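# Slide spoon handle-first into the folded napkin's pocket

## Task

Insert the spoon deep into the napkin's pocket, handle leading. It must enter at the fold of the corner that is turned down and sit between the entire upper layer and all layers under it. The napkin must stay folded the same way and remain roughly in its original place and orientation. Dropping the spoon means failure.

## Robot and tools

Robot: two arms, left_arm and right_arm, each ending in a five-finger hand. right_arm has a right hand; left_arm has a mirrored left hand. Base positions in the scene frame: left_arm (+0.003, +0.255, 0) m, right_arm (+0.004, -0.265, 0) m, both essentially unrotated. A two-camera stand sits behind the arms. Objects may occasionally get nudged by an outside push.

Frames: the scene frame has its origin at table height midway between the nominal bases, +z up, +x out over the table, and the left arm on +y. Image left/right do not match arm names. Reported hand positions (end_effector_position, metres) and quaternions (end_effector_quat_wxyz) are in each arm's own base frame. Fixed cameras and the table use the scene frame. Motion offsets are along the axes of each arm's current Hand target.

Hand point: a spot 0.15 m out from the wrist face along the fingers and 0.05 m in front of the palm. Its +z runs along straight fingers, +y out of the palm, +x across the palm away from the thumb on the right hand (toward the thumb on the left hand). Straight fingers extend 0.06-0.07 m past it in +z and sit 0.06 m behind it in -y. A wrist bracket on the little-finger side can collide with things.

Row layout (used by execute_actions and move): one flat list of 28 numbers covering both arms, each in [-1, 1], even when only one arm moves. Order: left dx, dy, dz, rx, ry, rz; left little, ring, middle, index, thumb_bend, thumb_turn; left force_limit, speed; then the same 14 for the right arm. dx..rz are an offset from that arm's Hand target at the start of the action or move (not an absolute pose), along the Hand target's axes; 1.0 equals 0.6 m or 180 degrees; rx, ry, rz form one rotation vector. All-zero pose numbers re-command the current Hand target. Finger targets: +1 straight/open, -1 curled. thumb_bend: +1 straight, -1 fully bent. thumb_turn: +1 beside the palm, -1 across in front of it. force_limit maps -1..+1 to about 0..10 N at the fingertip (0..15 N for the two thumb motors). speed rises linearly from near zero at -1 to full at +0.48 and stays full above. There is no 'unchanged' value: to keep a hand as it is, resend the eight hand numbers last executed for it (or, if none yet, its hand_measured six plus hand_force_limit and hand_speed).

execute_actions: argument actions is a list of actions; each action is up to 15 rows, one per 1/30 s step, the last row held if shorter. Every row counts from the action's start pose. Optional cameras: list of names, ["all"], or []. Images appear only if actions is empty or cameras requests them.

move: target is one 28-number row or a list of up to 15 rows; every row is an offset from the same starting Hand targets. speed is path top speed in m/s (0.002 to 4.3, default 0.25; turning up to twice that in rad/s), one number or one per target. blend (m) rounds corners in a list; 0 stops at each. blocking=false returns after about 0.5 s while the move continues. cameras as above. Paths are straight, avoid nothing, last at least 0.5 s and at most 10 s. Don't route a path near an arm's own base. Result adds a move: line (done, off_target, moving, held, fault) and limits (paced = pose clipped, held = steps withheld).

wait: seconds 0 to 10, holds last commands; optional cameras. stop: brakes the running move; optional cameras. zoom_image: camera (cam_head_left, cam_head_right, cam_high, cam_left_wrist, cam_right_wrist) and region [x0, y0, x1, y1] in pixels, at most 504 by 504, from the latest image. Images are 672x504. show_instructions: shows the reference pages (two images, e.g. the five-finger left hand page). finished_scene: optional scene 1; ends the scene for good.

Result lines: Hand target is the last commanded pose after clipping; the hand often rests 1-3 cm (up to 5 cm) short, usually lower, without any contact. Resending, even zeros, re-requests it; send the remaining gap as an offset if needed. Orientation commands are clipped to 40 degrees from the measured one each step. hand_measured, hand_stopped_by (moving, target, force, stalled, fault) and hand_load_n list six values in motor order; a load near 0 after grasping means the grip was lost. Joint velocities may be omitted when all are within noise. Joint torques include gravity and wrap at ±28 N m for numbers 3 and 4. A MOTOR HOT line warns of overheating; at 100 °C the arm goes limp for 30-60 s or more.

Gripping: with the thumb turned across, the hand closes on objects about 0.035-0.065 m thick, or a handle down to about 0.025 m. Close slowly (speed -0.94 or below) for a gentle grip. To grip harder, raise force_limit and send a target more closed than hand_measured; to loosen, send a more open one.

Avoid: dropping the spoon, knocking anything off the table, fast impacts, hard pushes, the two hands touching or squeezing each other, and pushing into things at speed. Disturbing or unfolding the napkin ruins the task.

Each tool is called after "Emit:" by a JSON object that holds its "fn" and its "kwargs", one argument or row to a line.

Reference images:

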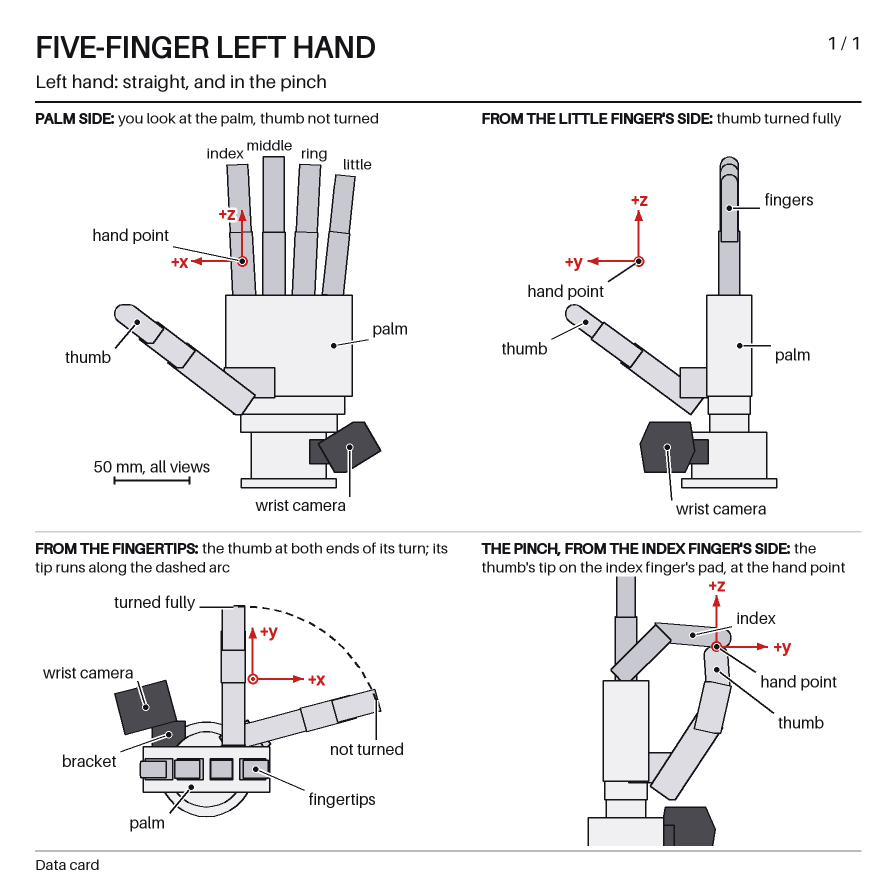

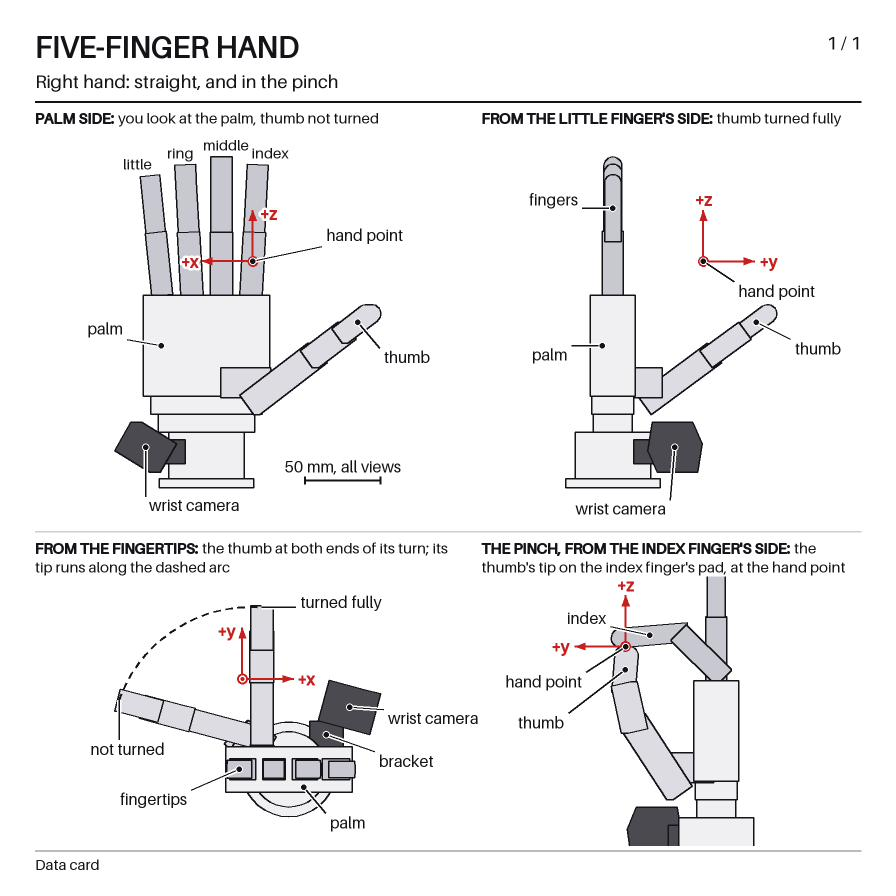

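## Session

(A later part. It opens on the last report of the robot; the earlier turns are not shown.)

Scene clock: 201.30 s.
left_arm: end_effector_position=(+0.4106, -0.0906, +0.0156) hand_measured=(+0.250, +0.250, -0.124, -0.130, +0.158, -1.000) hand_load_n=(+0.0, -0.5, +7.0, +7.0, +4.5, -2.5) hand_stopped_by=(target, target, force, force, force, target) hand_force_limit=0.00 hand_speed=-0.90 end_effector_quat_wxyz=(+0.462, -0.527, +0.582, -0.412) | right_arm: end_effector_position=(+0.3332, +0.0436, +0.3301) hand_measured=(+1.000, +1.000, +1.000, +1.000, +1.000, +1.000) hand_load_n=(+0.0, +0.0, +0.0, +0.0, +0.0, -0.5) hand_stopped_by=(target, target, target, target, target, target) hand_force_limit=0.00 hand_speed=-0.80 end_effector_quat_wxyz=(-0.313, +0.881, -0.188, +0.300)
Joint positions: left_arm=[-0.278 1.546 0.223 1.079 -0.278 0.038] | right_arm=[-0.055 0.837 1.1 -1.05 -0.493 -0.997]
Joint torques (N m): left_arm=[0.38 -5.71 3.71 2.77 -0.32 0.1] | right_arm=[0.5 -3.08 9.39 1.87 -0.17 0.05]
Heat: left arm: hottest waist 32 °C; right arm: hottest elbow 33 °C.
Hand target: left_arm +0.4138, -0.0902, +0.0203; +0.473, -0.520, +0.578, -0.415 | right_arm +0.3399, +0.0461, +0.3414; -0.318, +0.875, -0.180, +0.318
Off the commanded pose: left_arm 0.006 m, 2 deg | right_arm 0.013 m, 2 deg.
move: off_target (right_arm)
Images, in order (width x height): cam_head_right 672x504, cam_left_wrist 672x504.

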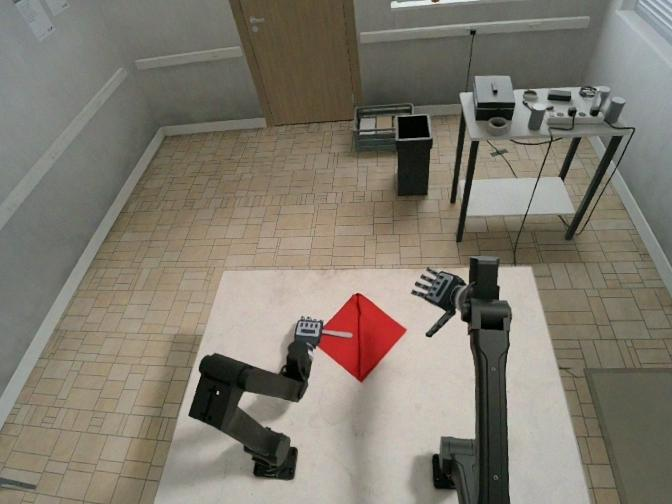

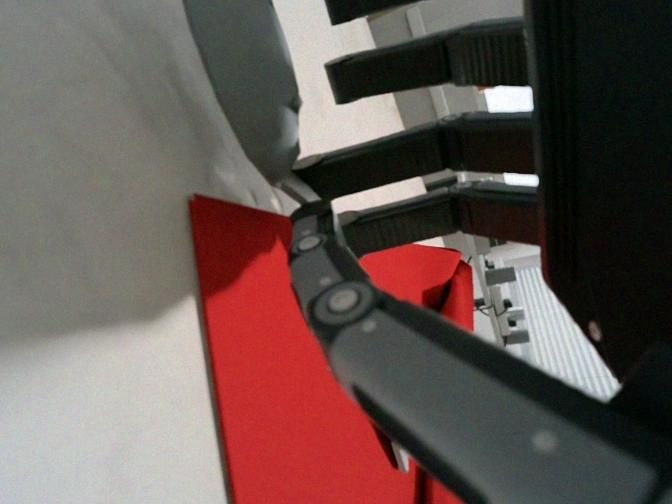

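Emit:
{"fn": "move", "kwargs": {
  "target": [0,0.0,0,-0.0038,-0.0324,-0.0070,0.25,0.25,-0.35,-0.35,-0.1,-1,0.0,-0.9,0,0,0,0,0,0,1,1,1,1,1,1,0,-0.8],
  "speed": 0.04,
  "cameras": ["cam_left_wrist","cam_head_right","cam_high","cam_head_left"]
}}

Emit:
{"fn": "zoom_image", "kwargs": {
  "camera": "cam_left_wrist",
  "region": [350, 380, 500, 504]
}}

Emit:
{"fn": "zoom_image", "kwargs": {
  "camera": "cam_head_right",
  "region": [285, 285, 415, 390]
}}

Emit:
{"fn": "zoom_image", "kwargs": {
  "camera": "cam_high",
  "region": [310, 130, 430, 240]
}}

Scene clock: 204.53 s.
left_arm: end_effector_position=(+0.4075, -0.0884, +0.0172) hand_measured=(+0.250, +0.250, -0.124, -0.130, +0.158, -1.000) hand_load_n=(+0.0, -0.5, +7.0, +6.5, +4.0, -2.5) hand_stopped_by=(target, target, force, force, force, target) hand_force_limit=0.00 hand_speed=-0.90 end_effector_quat_wxyz=(-0.491, +0.547, -0.557, +0.386) | right_arm: end_effector_position=(+0.3332, +0.0436, +0.3301) hand_measured=(+1.000, +1.000, +1.000, +1.000, +1.000, +1.000) hand_load_n=(+0.0, +0.0, -0.5, +0.0, +0.0, +0.0) hand_stopped_by=(target, target, target, target, target, target) hand_force_limit=0.00 hand_speed=-0.80 end_effector_quat_wxyz=(-0.313, +0.881, -0.188, +0.300)
Joint positions: left_arm=[-0.352 1.548 0.223 1.079 -0.45 0.02] | right_arm=[-0.055 0.837 1.1 -1.05 -0.493 -0.997]
Joint torques (N m): left_arm=[-0.03 -5.36 4.78 1.66 -0.39 -0.11] | right_arm=[0.5 -3.25 9.42 1.87 -0.16 0.05]
Heat: left arm: hottest waist 32 °C; right arm: hottest elbow 33 °C.
Hand target: left_arm +0.4138, -0.0902, +0.0203; -0.494, +0.549, -0.550, +0.390 | right_arm +0.3399, +0.0461, +0.3414; -0.318, +0.875, -0.180, +0.318
Off the commanded pose: left_arm 0.007 m, 1 deg | right_arm 0.013 m, 2 deg.
move: off_target (right_arm)
Images, in order (width x height): cam_head_left 672x504, cam_head_right 672x504, cam_high 672x504, cam_left_wrist 672x504.

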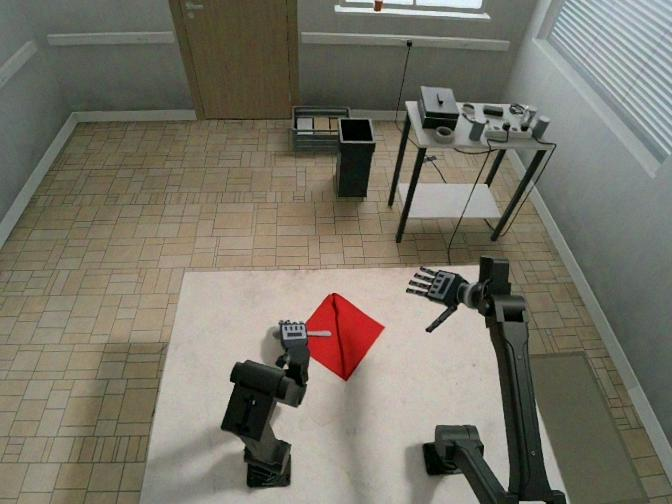

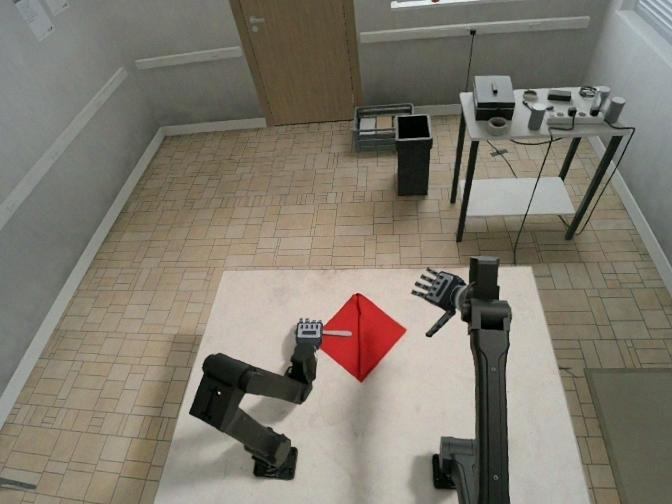

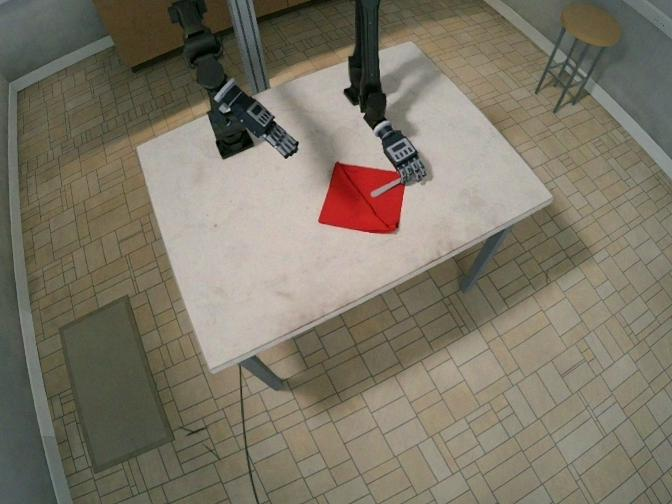

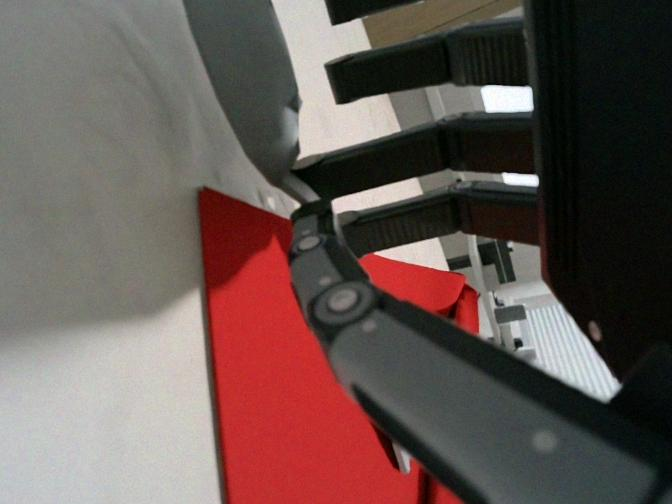

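Scaled by 3.360 from the camera's 672x504 image, which has a finer 960x720 frame.

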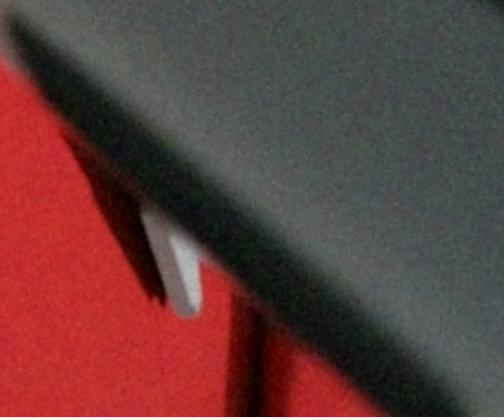

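Scaled by 3.877 from the camera's 672x504 image, which has a finer 960x720 frame.

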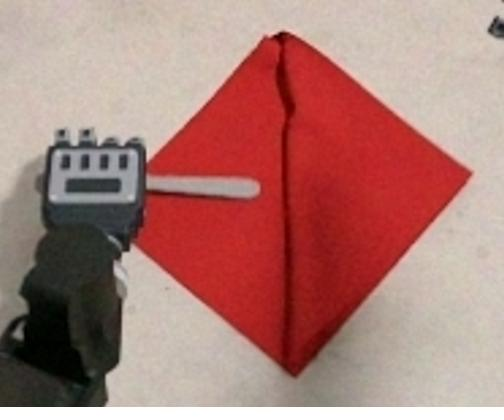

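Scaled by 4.200 from the camera's 672x504 image, which has a finer 960x720 frame.

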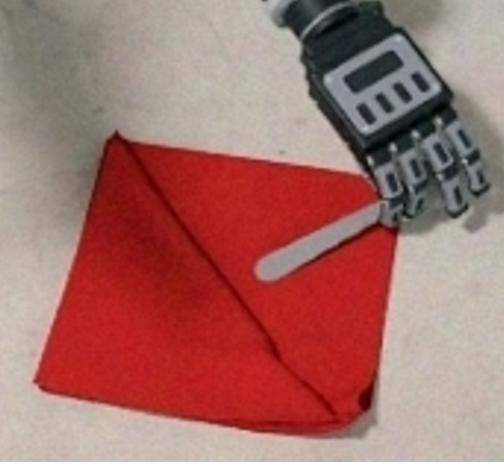

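Emit:
{"fn": "move", "kwargs": {
  "target": [0.0416,0.0013,-0.0053,0,0,0,0.25,0.25,-0.35,-0.35,-0.1,-1,0.0,-0.9,0,0,0,0,0,0,1,1,1,1,1,1,0,-0.8],
  "speed": 0.04,
  "cameras": ["cam_left_wrist","cam_head_right","cam_high","cam_head_left"]
}}

Emit:
{"fn": "zoom_image", "kwargs": {
  "camera": "cam_head_left",
  "region": [300, 290, 400, 390]
}}

Emit:
{"fn": "zoom_image", "kwargs": {
  "camera": "cam_head_right",
  "region": [315, 285, 415, 385]
}}

Emit:
{"fn": "zoom_image", "kwargs": {
  "camera": "cam_high",
  "region": [310, 150, 420, 240]
}}

Scene clock: 206.47 s.
left_arm: end_effector_position=(+0.4013, -0.1053, +0.0117) hand_measured=(+0.250, +0.250, -0.124, -0.130, +0.158, -1.000) hand_load_n=(+0.0, +0.0, +5.5, +6.0, +4.0, -2.0) hand_stopped_by=(target, target, force, force, force, target) hand_force_limit=0.00 hand_speed=-0.90 end_effector_quat_wxyz=(-0.493, +0.551, -0.556, +0.381) | right_arm: end_effector_position=(+0.3332, +0.0436, +0.3301) hand_measured=(+1.000, +1.000, +1.000, +1.000, +1.000, +1.000) hand_load_n=(+0.0, +0.0, -0.5, +0.0, +0.0, +0.0) hand_stopped_by=(target, target, target, target, target, target) hand_force_limit=0.00 hand_speed=-0.80 end_effector_quat_wxyz=(-0.313, +0.881, -0.188, +0.300)
Joint positions: left_arm=[-0.433 1.572 0.229 1.079 -0.541 -0.006] | right_arm=[-0.055 0.837 1.1 -1.05 -0.493 -0.997]
Joint torques (N m): left_arm=[0.21 -5.6 6.17 1.24 -0.38 -0.1] | right_arm=[0.56 -3.25 9.42 1.84 -0.17 0.04]
Heat: left arm: hottest waist 32 °C; right arm: hottest elbow 33 °C.
Hand target: left_arm +0.4128, -0.1151, +0.0173; -0.494, +0.549, -0.550, +0.390 | right_arm +0.3399, +0.0461, +0.3414; -0.318, +0.875, -0.180, +0.318
Off the commanded pose: left_arm 0.016 m, 1 deg | right_arm 0.013 m, 2 deg.
move: off_target (left_arm, right_arm)
Images, in order (width x height): cam_head_left 672x504, cam_head_right 672x504, cam_high 672x504, cam_left_wrist 672x504.

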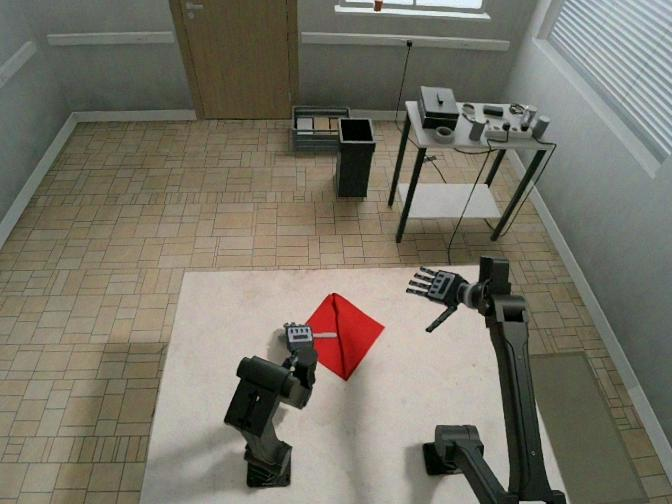

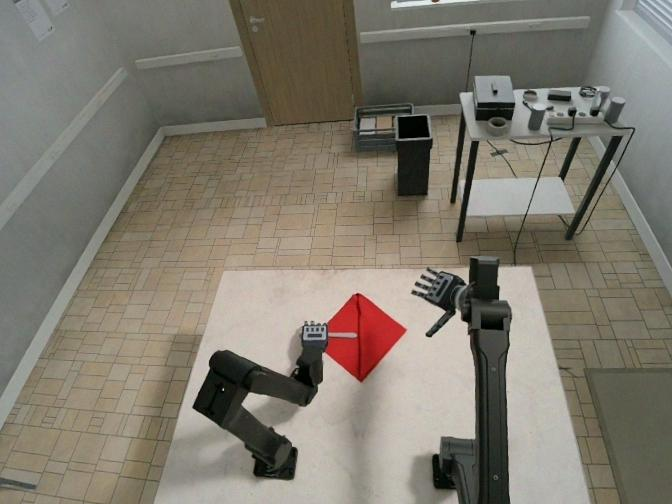

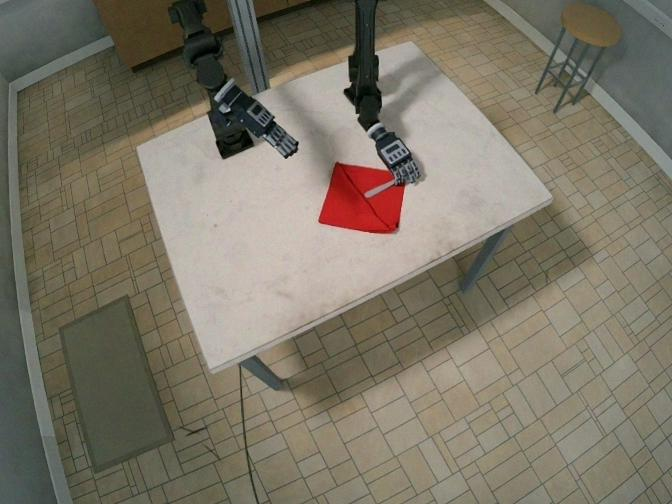

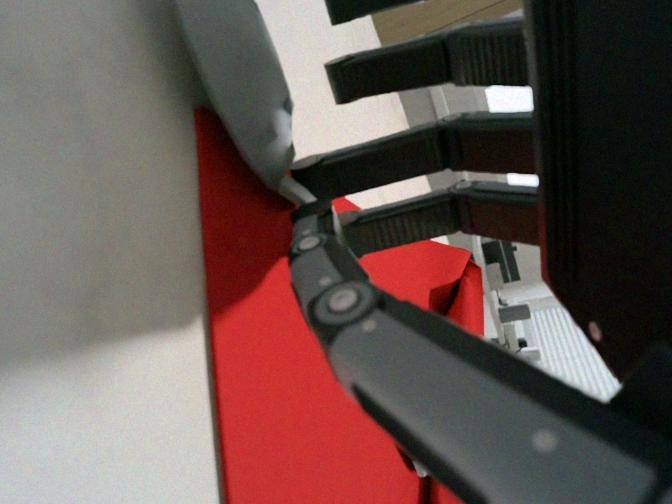

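Scaled by 5.040 from the camera's 672x504 image, which has a finer 960x720 frame.

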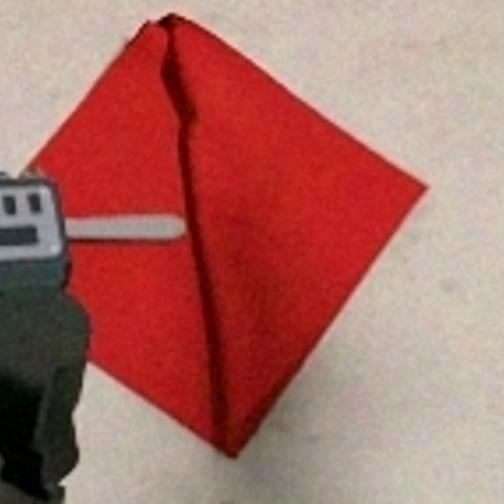

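Scaled by 5.040 from the camera's 672x504 image, which has a finer 960x720 frame.

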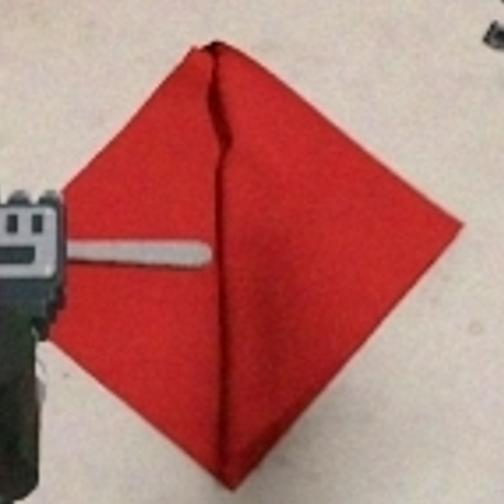

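Scaled by 4.582 from the camera's 672x504 image, which has a finer 960x720 frame.

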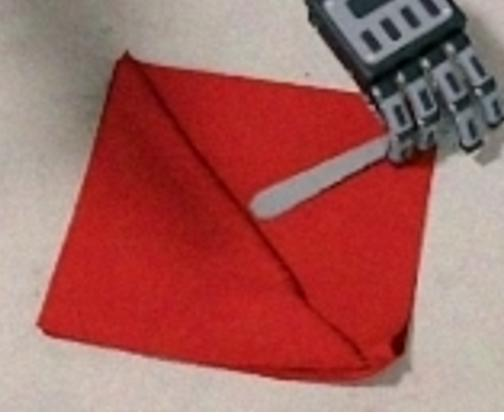

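Emit:
{"fn": "move", "kwargs": {
  "target": [0.0498,-0.0094,0.0,0,0,0,0.25,0.25,-0.35,-0.35,-0.1,-1,0.0,-0.9,0,0,0,0,0,0,1,1,1,1,1,1,0,-0.8],
  "speed": 0.04,
  "cameras": ["cam_left_wrist","cam_head_right","cam_high","cam_head_left"]
}}

Emit:
{"fn": "zoom_image", "kwargs": {
  "camera": "cam_head_left",
  "region": [300, 290, 400, 390]
}}

Emit:
{"fn": "zoom_image", "kwargs": {
  "camera": "cam_head_right",
  "region": [315, 285, 415, 385]
}}

Emit:
{"fn": "zoom_image", "kwargs": {
  "camera": "cam_high",
  "region": [310, 150, 420, 240]
}}

Scene clock: 208.50 s.
left_arm: end_effector_position=(+0.4045, -0.1365, +0.0132) hand_measured=(+0.250, +0.250, -0.124, -0.130, +0.158, -1.000) hand_load_n=(+0.0, +0.0, +5.5, +6.0, +4.0, -2.0) hand_stopped_by=(target, target, force, force, force, target) hand_force_limit=0.00 hand_speed=-0.90 end_effector_quat_wxyz=(-0.492, +0.548, -0.558, +0.382) | right_arm: end_effector_position=(+0.3332, +0.0436, +0.3301) hand_measured=(+1.000, +1.000, +1.000, +1.000, +1.000, +1.000) hand_load_n=(+0.0, +0.0, +0.0, +0.0, +0.0, +0.0) hand_stopped_by=(target, target, target, target, target, target) hand_force_limit=0.00 hand_speed=-0.80 end_effector_quat_wxyz=(-0.313, +0.881, -0.188, +0.300)
Joint positions: left_arm=[-0.531 1.583 0.275 1.029 -0.628 -0.032] | right_arm=[-0.055 0.837 1.1 -1.05 -0.493 -0.997]
Joint torques (N m): left_arm=[0.26 -6.12 6.61 1.06 -0.43 -0.12] | right_arm=[0.38 -3.19 9.39 1.88 -0.17 0.05]
Heat: left arm: hottest waist 32 °C; right arm: hottest elbow 33 °C.
Hand target: left_arm +0.4168, -0.1452, +0.0194; -0.494, +0.549, -0.550, +0.390 | right_arm +0.3399, +0.0461, +0.3414; -0.318, +0.875, -0.180, +0.318
Off the commanded pose: left_arm 0.016 m, 1 deg | right_arm 0.013 m, 2 deg.
move: off_target (left_arm, right_arm)
Images, in order (width x height): cam_head_left 672x504, cam_head_right 672x504, cam_high 672x504, cam_left_wrist 672x504.

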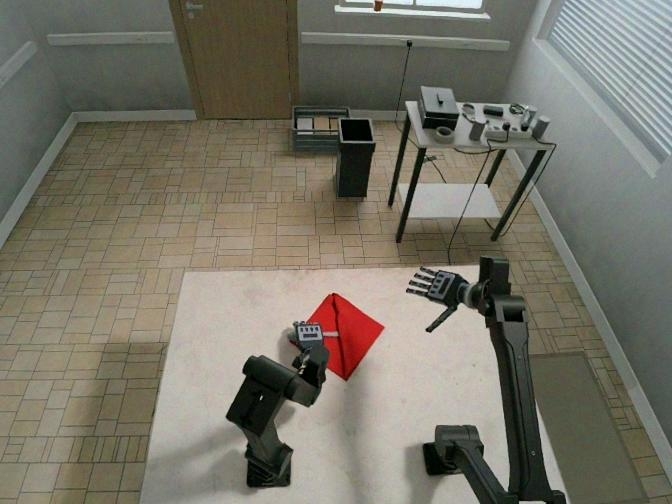

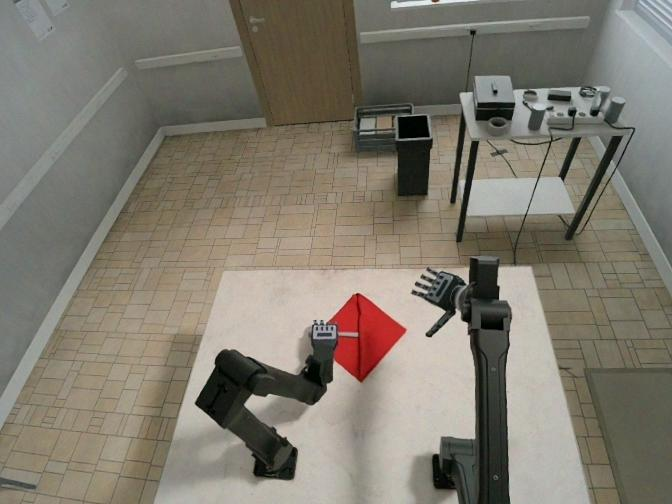

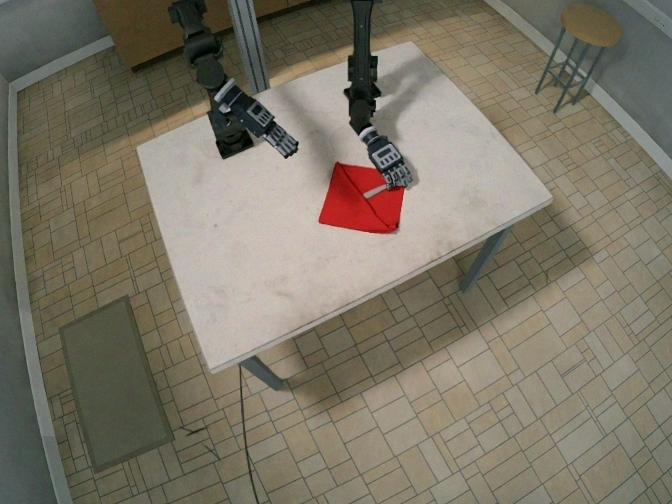

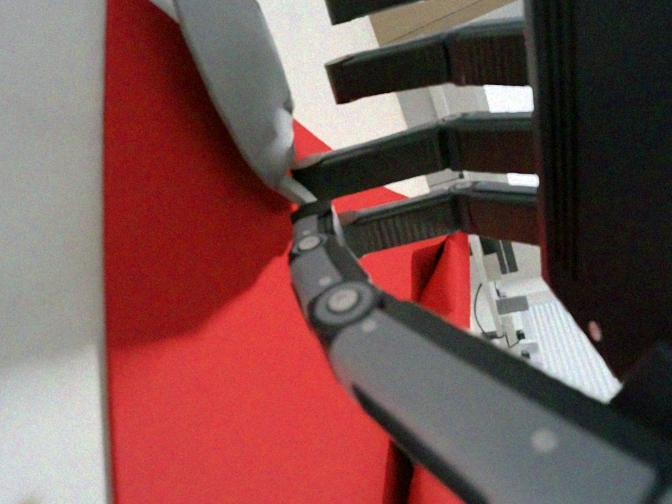

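Scaled by 5.040 from the camera's 672x504 image, which has a finer 960x720 frame.

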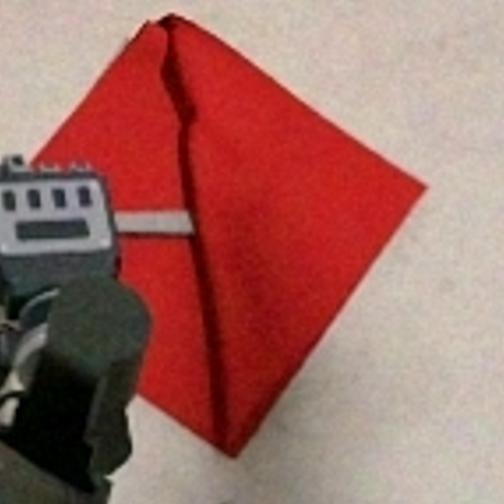

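Scaled by 5.040 from the camera's 672x504 image, which has a finer 960x720 frame.

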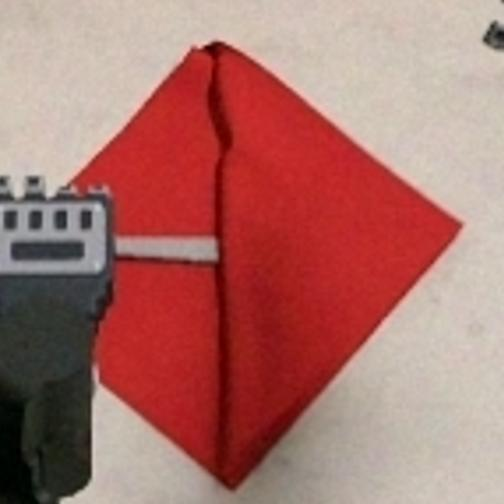

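Scaled by 4.582 from the camera's 672x504 image, which has a finer 960x720 frame.

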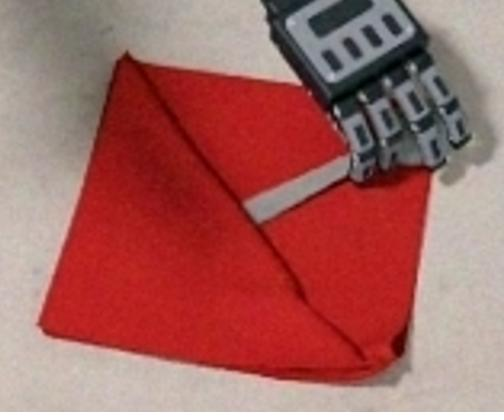

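Emit:
{"fn": "move", "kwargs": {
  "target": [0.0660,-0.0062,-0.0076,0,0,0,0.25,0.25,-0.35,-0.35,-0.1,-1,0.0,-0.9,0,0,0,0,0,0,1,1,1,1,1,1,0,-0.8],
  "speed": 0.05,
  "cameras": ["cam_left_wrist","cam_head_right","cam_high","cam_head_left"]
}}

Emit:
{"fn": "zoom_image", "kwargs": {
  "camera": "cam_head_left",
  "region": [300, 290, 400, 390]
}}

Emit:
{"fn": "zoom_image", "kwargs": {
  "camera": "cam_high",
  "region": [310, 150, 420, 240]
}}

Scene clock: 210.63 s.
left_arm: end_effector_position=(+0.4051, -0.1757, +0.0132) hand_measured=(+0.250, +0.250, -0.124, -0.130, +0.158, -1.000) hand_load_n=(+0.0, +0.0, +6.0, +6.5, +4.0, -2.0) hand_stopped_by=(target, target, force, force, force, target) hand_force_limit=0.00 hand_speed=-0.90 end_effector_quat_wxyz=(-0.492, +0.547, -0.559, +0.382) | right_arm: end_effector_position=(+0.3332, +0.0436, +0.3301) hand_measured=(+1.000, +1.000, +1.000, +1.000, +1.000, +1.000) hand_load_n=(+0.0, +0.0, +0.0, +0.0, +0.0, +0.0) hand_stopped_by=(target, target, target, target, target, target) hand_force_limit=0.00 hand_speed=-0.80 end_effector_quat_wxyz=(-0.313, +0.881, -0.188, +0.300)
Joint positions: left_arm=[-0.648 1.609 0.336 0.967 -0.738 -0.074] | right_arm=[-0.055 0.837 1.1 -1.05 -0.493 -0.997]
Joint torques (N m): left_arm=[0.38 -6.65 6.94 1.03 -0.47 -0.1] | right_arm=[0.32 -3.31 9.39 1.88 -0.17 0.05]
Heat: left arm: hottest waist 32 °C; right arm: hottest elbow 33 °C.
Hand target: left_arm +0.4168, -0.1853, +0.0193; -0.494, +0.549, -0.550, +0.390 | right_arm +0.3399, +0.0461, +0.3414; -0.318, +0.875, -0.180, +0.318
Off the commanded pose: left_arm 0.016 m, 1 deg | right_arm 0.013 m, 2 deg.
move: off_target (left_arm, right_arm)
Images, in order (width x height): cam_head_left 672x504, cam_head_right 672x504, cam_high 672x504, cam_left_wrist 672x504.

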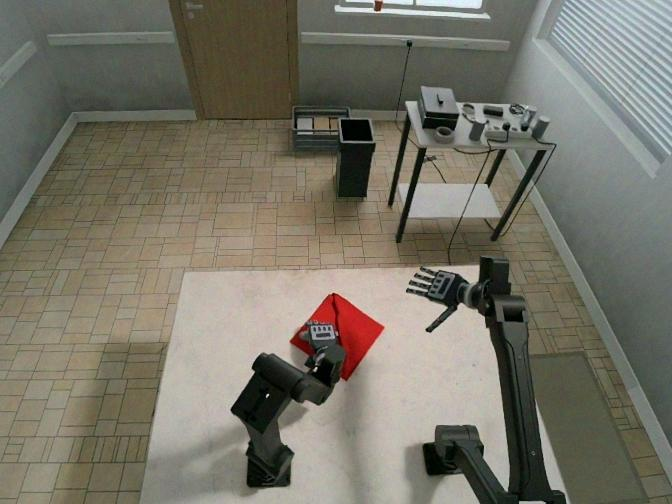

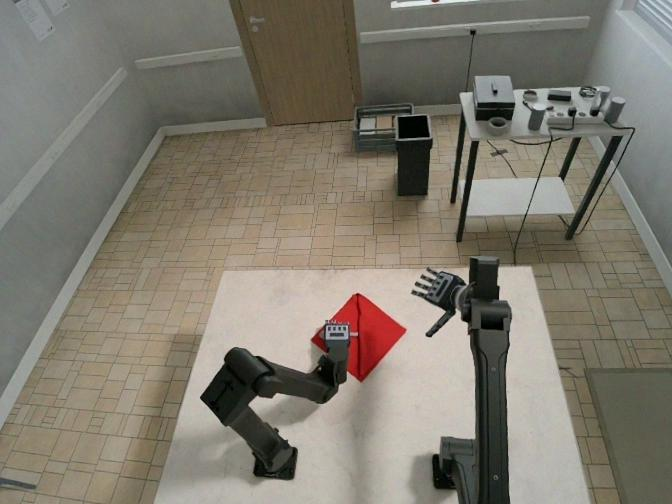

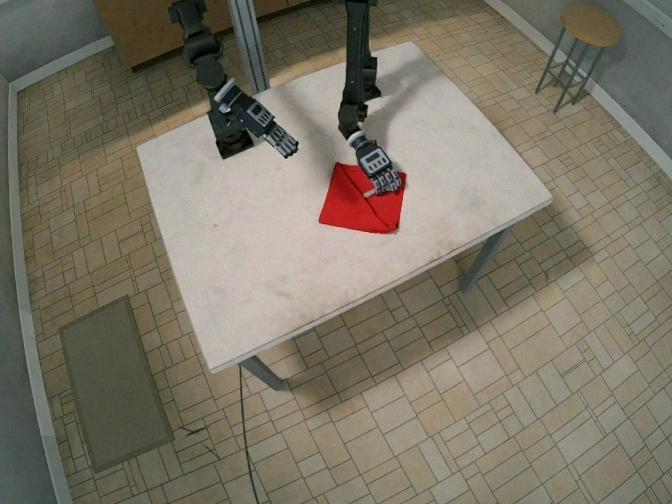

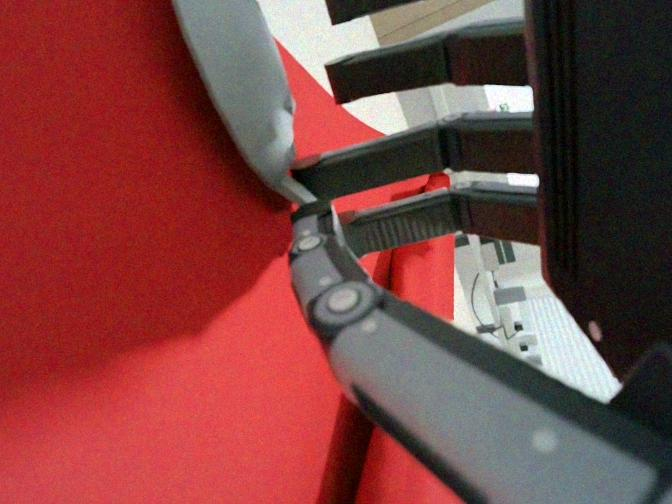

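Scaled by 5.040 from the camera's 672x504 image, which has a finer 960x720 frame.

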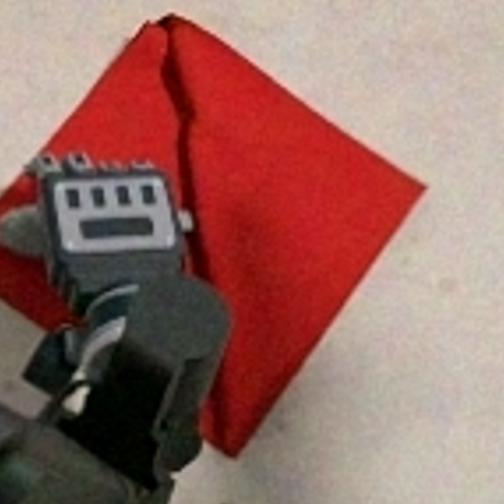

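Scaled by 4.582 from the camera's 672x504 image, which has a finer 960x720 frame.

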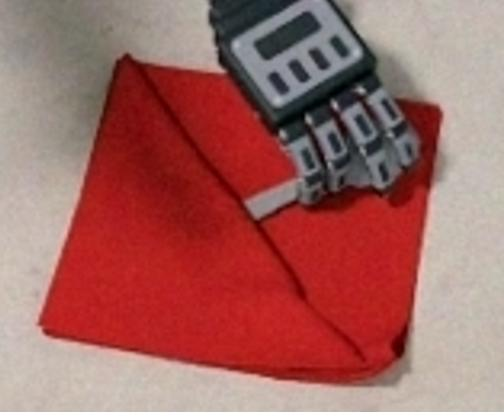

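Emit:
{"fn": "move", "kwargs": {
  "target": [0.0495,-0.0047,-0.0057,0,0,0,0.25,0.25,-0.35,-0.35,-0.1,-1,0.0,-0.9,0,0,0,0,0,0,1,1,1,1,1,1,0,-0.8],
  "speed": 0.05,
  "cameras": ["cam_left_wrist","cam_head_right","cam_high","cam_head_left"]
}}

Emit:
{"fn": "zoom_image", "kwargs": {
  "camera": "cam_head_left",
  "region": [300, 290, 400, 390]
}}

Emit:
{"fn": "zoom_image", "kwargs": {
  "camera": "cam_high",
  "region": [310, 150, 420, 240]
}}

Scene clock: 212.57 s.
left_arm: end_effector_position=(+0.4062, -0.2033, +0.0133) hand_measured=(+0.250, +0.250, -0.124, -0.130, +0.158, -1.000) hand_load_n=(+0.0, +0.0, +6.0, +6.0, +4.0, -2.0) hand_stopped_by=(target, target, force, force, force, target) hand_force_limit=0.00 hand_speed=-0.90 end_effector_quat_wxyz=(-0.494, +0.547, -0.558, +0.381) | right_arm: end_effector_position=(+0.3332, +0.0436, +0.3301) hand_measured=(+1.000, +1.000, +1.000, +1.000, +1.000, +1.000) hand_load_n=(-0.5, +0.0, +0.0, +0.0, +0.0, +0.0) hand_stopped_by=(target, target, target, target, target, target) hand_force_limit=0.00 hand_speed=-0.80 end_effector_quat_wxyz=(-0.313, +0.881, -0.188, +0.300)
Joint positions: left_arm=[-0.72 1.632 0.388 0.917 -0.811 -0.104] | right_arm=[-0.055 0.837 1.1 -1.05 -0.493 -0.997]
Joint torques (N m): left_arm=[0.03 -7.3 7.21 0.99 -0.51 -0.11] | right_arm=[0.38 -3.08 9.43 1.88 -0.15 0.06]
Heat: left arm: hottest waist 32 °C; right arm: hottest elbow 33 °C.
Hand target: left_arm +0.4169, -0.2153, +0.0194; -0.494, +0.549, -0.550, +0.390 | right_arm +0.3399, +0.0461, +0.3414; -0.318, +0.875, -0.180, +0.318
Off the commanded pose: left_arm 0.017 m, 1 deg | right_arm 0.013 m, 2 deg.
move: off_target (left_arm, right_arm)
Images, in order (width x height): cam_head_left 672x504, cam_head_right 672x504, cam_high 672x504, cam_left_wrist 672x504.

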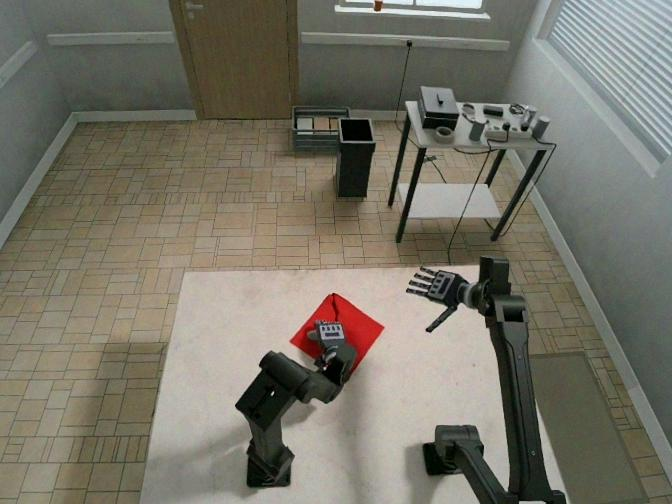

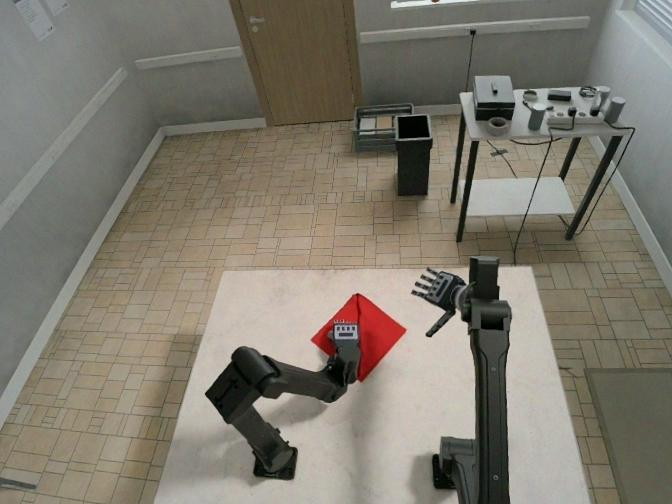

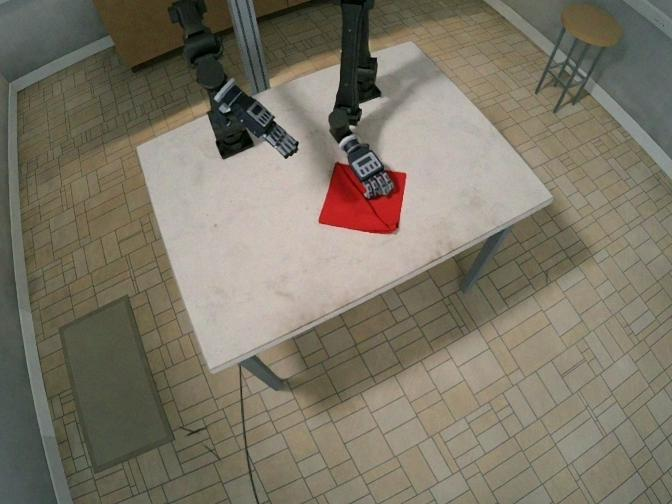

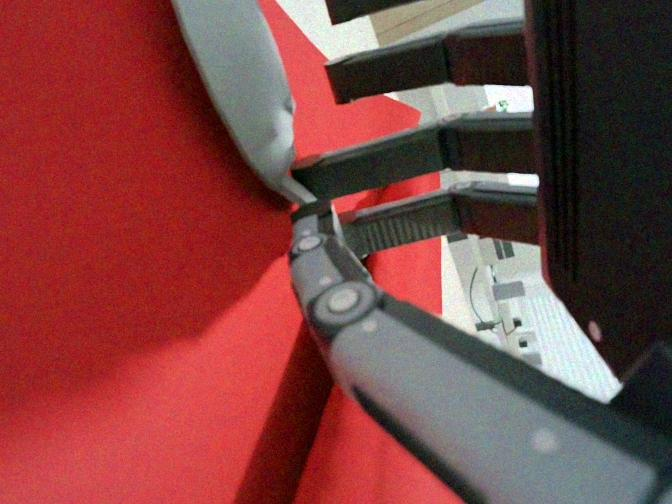

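Scaled by 5.040 from the camera's 672x504 image, which has a finer 960x720 frame.

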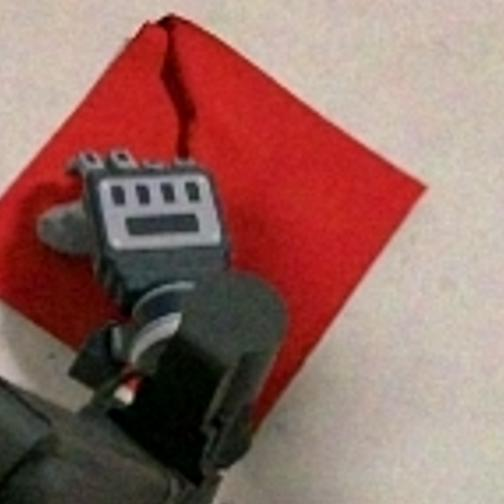

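Scaled by 4.582 from the camera's 672x504 image, which has a finer 960x720 frame.

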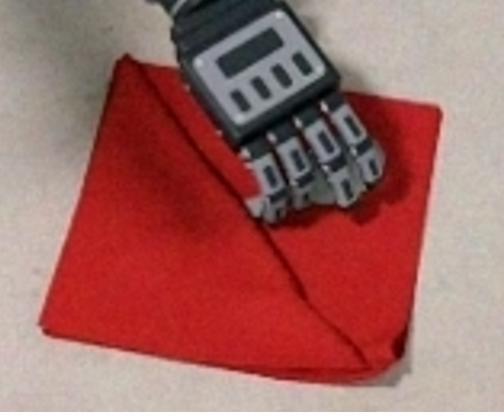

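Emit:
{"fn": "move", "kwargs": {
  "target": [0.0006,0.0049,0.001,0,0,0,0.25,0.25,-0.35,-0.35,-0.1,-1,0.0,-0.9,0,0,0,0,0,0,1,1,1,1,1,1,0,-0.8],
  "speed": 0.05,
  "cameras": ["cam_left_wrist"]
}}

Emit:
{"fn": "zoom_image", "kwargs": {
  "camera": "cam_left_wrist",
  "region": [130, 0, 430, 300]
}}

Scene clock: 215.10 s.
left_arm: end_effector_position=(+0.4074, -0.2042, +0.0123) hand_measured=(+0.250, +0.250, -0.124, -0.130, +0.158, -1.000) hand_load_n=(+0.0, -0.5, +6.0, +5.5, +4.5, -2.0) hand_stopped_by=(target, target, force, force, force, target) hand_force_limit=0.00 hand_speed=-0.90 end_effector_quat_wxyz=(-0.494, +0.548, -0.558, +0.381) | right_arm: end_effector_position=(+0.3332, +0.0436, +0.3301) hand_measured=(+1.000, +1.000, +1.000, +1.000, +1.000, +1.000) hand_load_n=(+0.0, +0.0, +0.0, +0.0, +0.0, -0.5) hand_stopped_by=(target, target, target, target, target, target) hand_force_limit=0.00 hand_speed=-0.80 end_effector_quat_wxyz=(-0.313, +0.881, -0.188, +0.300)
Joint positions: left_arm=[-0.72 1.638 0.393 0.917 -0.812 -0.106] | right_arm=[-0.055 0.837 1.1 -1.05 -0.493 -0.997]
Joint torques (N m): left_arm=[0.15 -6.65 6.79 1.5 -0.39 -0.11] | right_arm=[0.44 -3.08 9.4 1.89 -0.16 0.05]
Heat: left arm: hottest waist 32 °C; right arm: hottest elbow 33 °C.
Hand target: left_arm +0.4168, -0.2153, +0.0163; -0.494, +0.549, -0.550, +0.390 | right_arm +0.3399, +0.0461, +0.3414; -0.318, +0.875, -0.180, +0.318
Off the commanded pose: left_arm 0.015 m, 1 deg | right_arm 0.013 m, 2 deg.
move: off_target (left_arm, right_arm)
Images, in order (width x height): cam_left_wrist 672x504.

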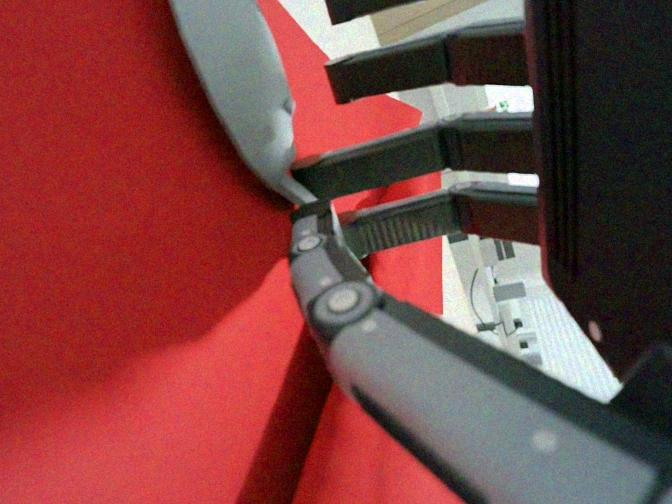

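Scaled by 1.680 from the camera's 672x504 image, which has a finer 960x720 frame.

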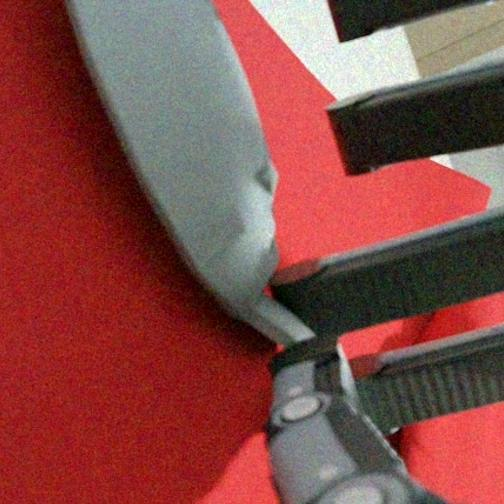

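Emit:
{"fn": "move", "kwargs": {
  "target": [0,0,0,0,0,0,0.25,0.25,-0.05,-0.05,0.25,-1,0.0,-0.9,0,0,0,0,0,0,1,1,1,1,1,1,0,-0.8],
  "speed": 0.05,
  "cameras": ["cam_left_wrist"]
}}

Emit:
{"fn": "zoom_image", "kwargs": {
  "camera": "cam_left_wrist",
  "region": [130, 0, 430, 300]
}}

Scene clock: 216.50 s.
left_arm: end_effector_position=(+0.4062, -0.2049, +0.0097) hand_measured=(+0.250, +0.250, -0.050, -0.050, +0.250, -1.000) hand_load_n=(+0.0, +0.0, -0.5, +0.0, -0.5, +0.0) hand_stopped_by=(target, target, target, target, target, target) hand_force_limit=0.00 hand_speed=-0.90 end_effector_quat_wxyz=(-0.493, +0.547, -0.560, +0.379) | right_arm: end_effector_position=(+0.3332, +0.0436, +0.3301) hand_measured=(+1.000, +1.000, +1.000, +1.000, +1.000, +1.000) hand_load_n=(+0.0, +0.0, +0.0, +0.0, +0.0, +0.0) hand_stopped_by=(target, target, target, target, target, target) hand_force_limit=0.00 hand_speed=-0.80 end_effector_quat_wxyz=(-0.313, +0.881, -0.188, +0.300)
Joint positions: left_arm=[-0.723 1.645 0.393 0.917 -0.812 -0.106] | right_arm=[-0.055 0.837 1.1 -1.05 -0.493 -0.997]
Joint torques (N m): left_arm=[0.15 -7.36 6.79 1.5 -0.4 -0.1] | right_arm=[0.38 -3.25 9.37 1.87 -0.17 0.05]
Heat: left arm: hottest waist 32 °C; right arm: hottest elbow 33 °C.
Hand target: left_arm +0.4168, -0.2153, +0.0163; -0.494, +0.549, -0.550, +0.390 | right_arm +0.3399, +0.0461, +0.3414; -0.318, +0.875, -0.180, +0.318
Off the commanded pose: left_arm 0.016 m, 2 deg | right_arm 0.013 m, 2 deg.
move: off_target (left_arm, right_arm)
Images, in order (width x height): cam_left_wrist 672x504.

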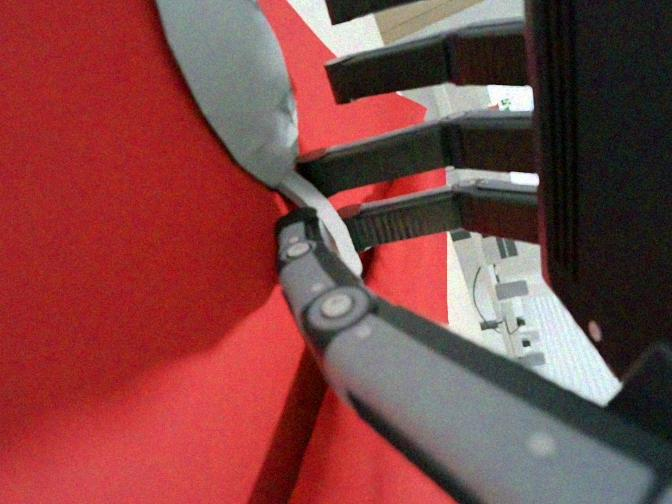

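Scaled by 1.680 from the camera's 672x504 image, which has a finer 960x720 frame.

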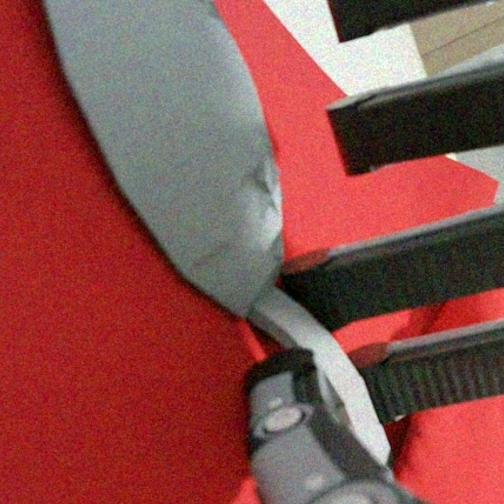

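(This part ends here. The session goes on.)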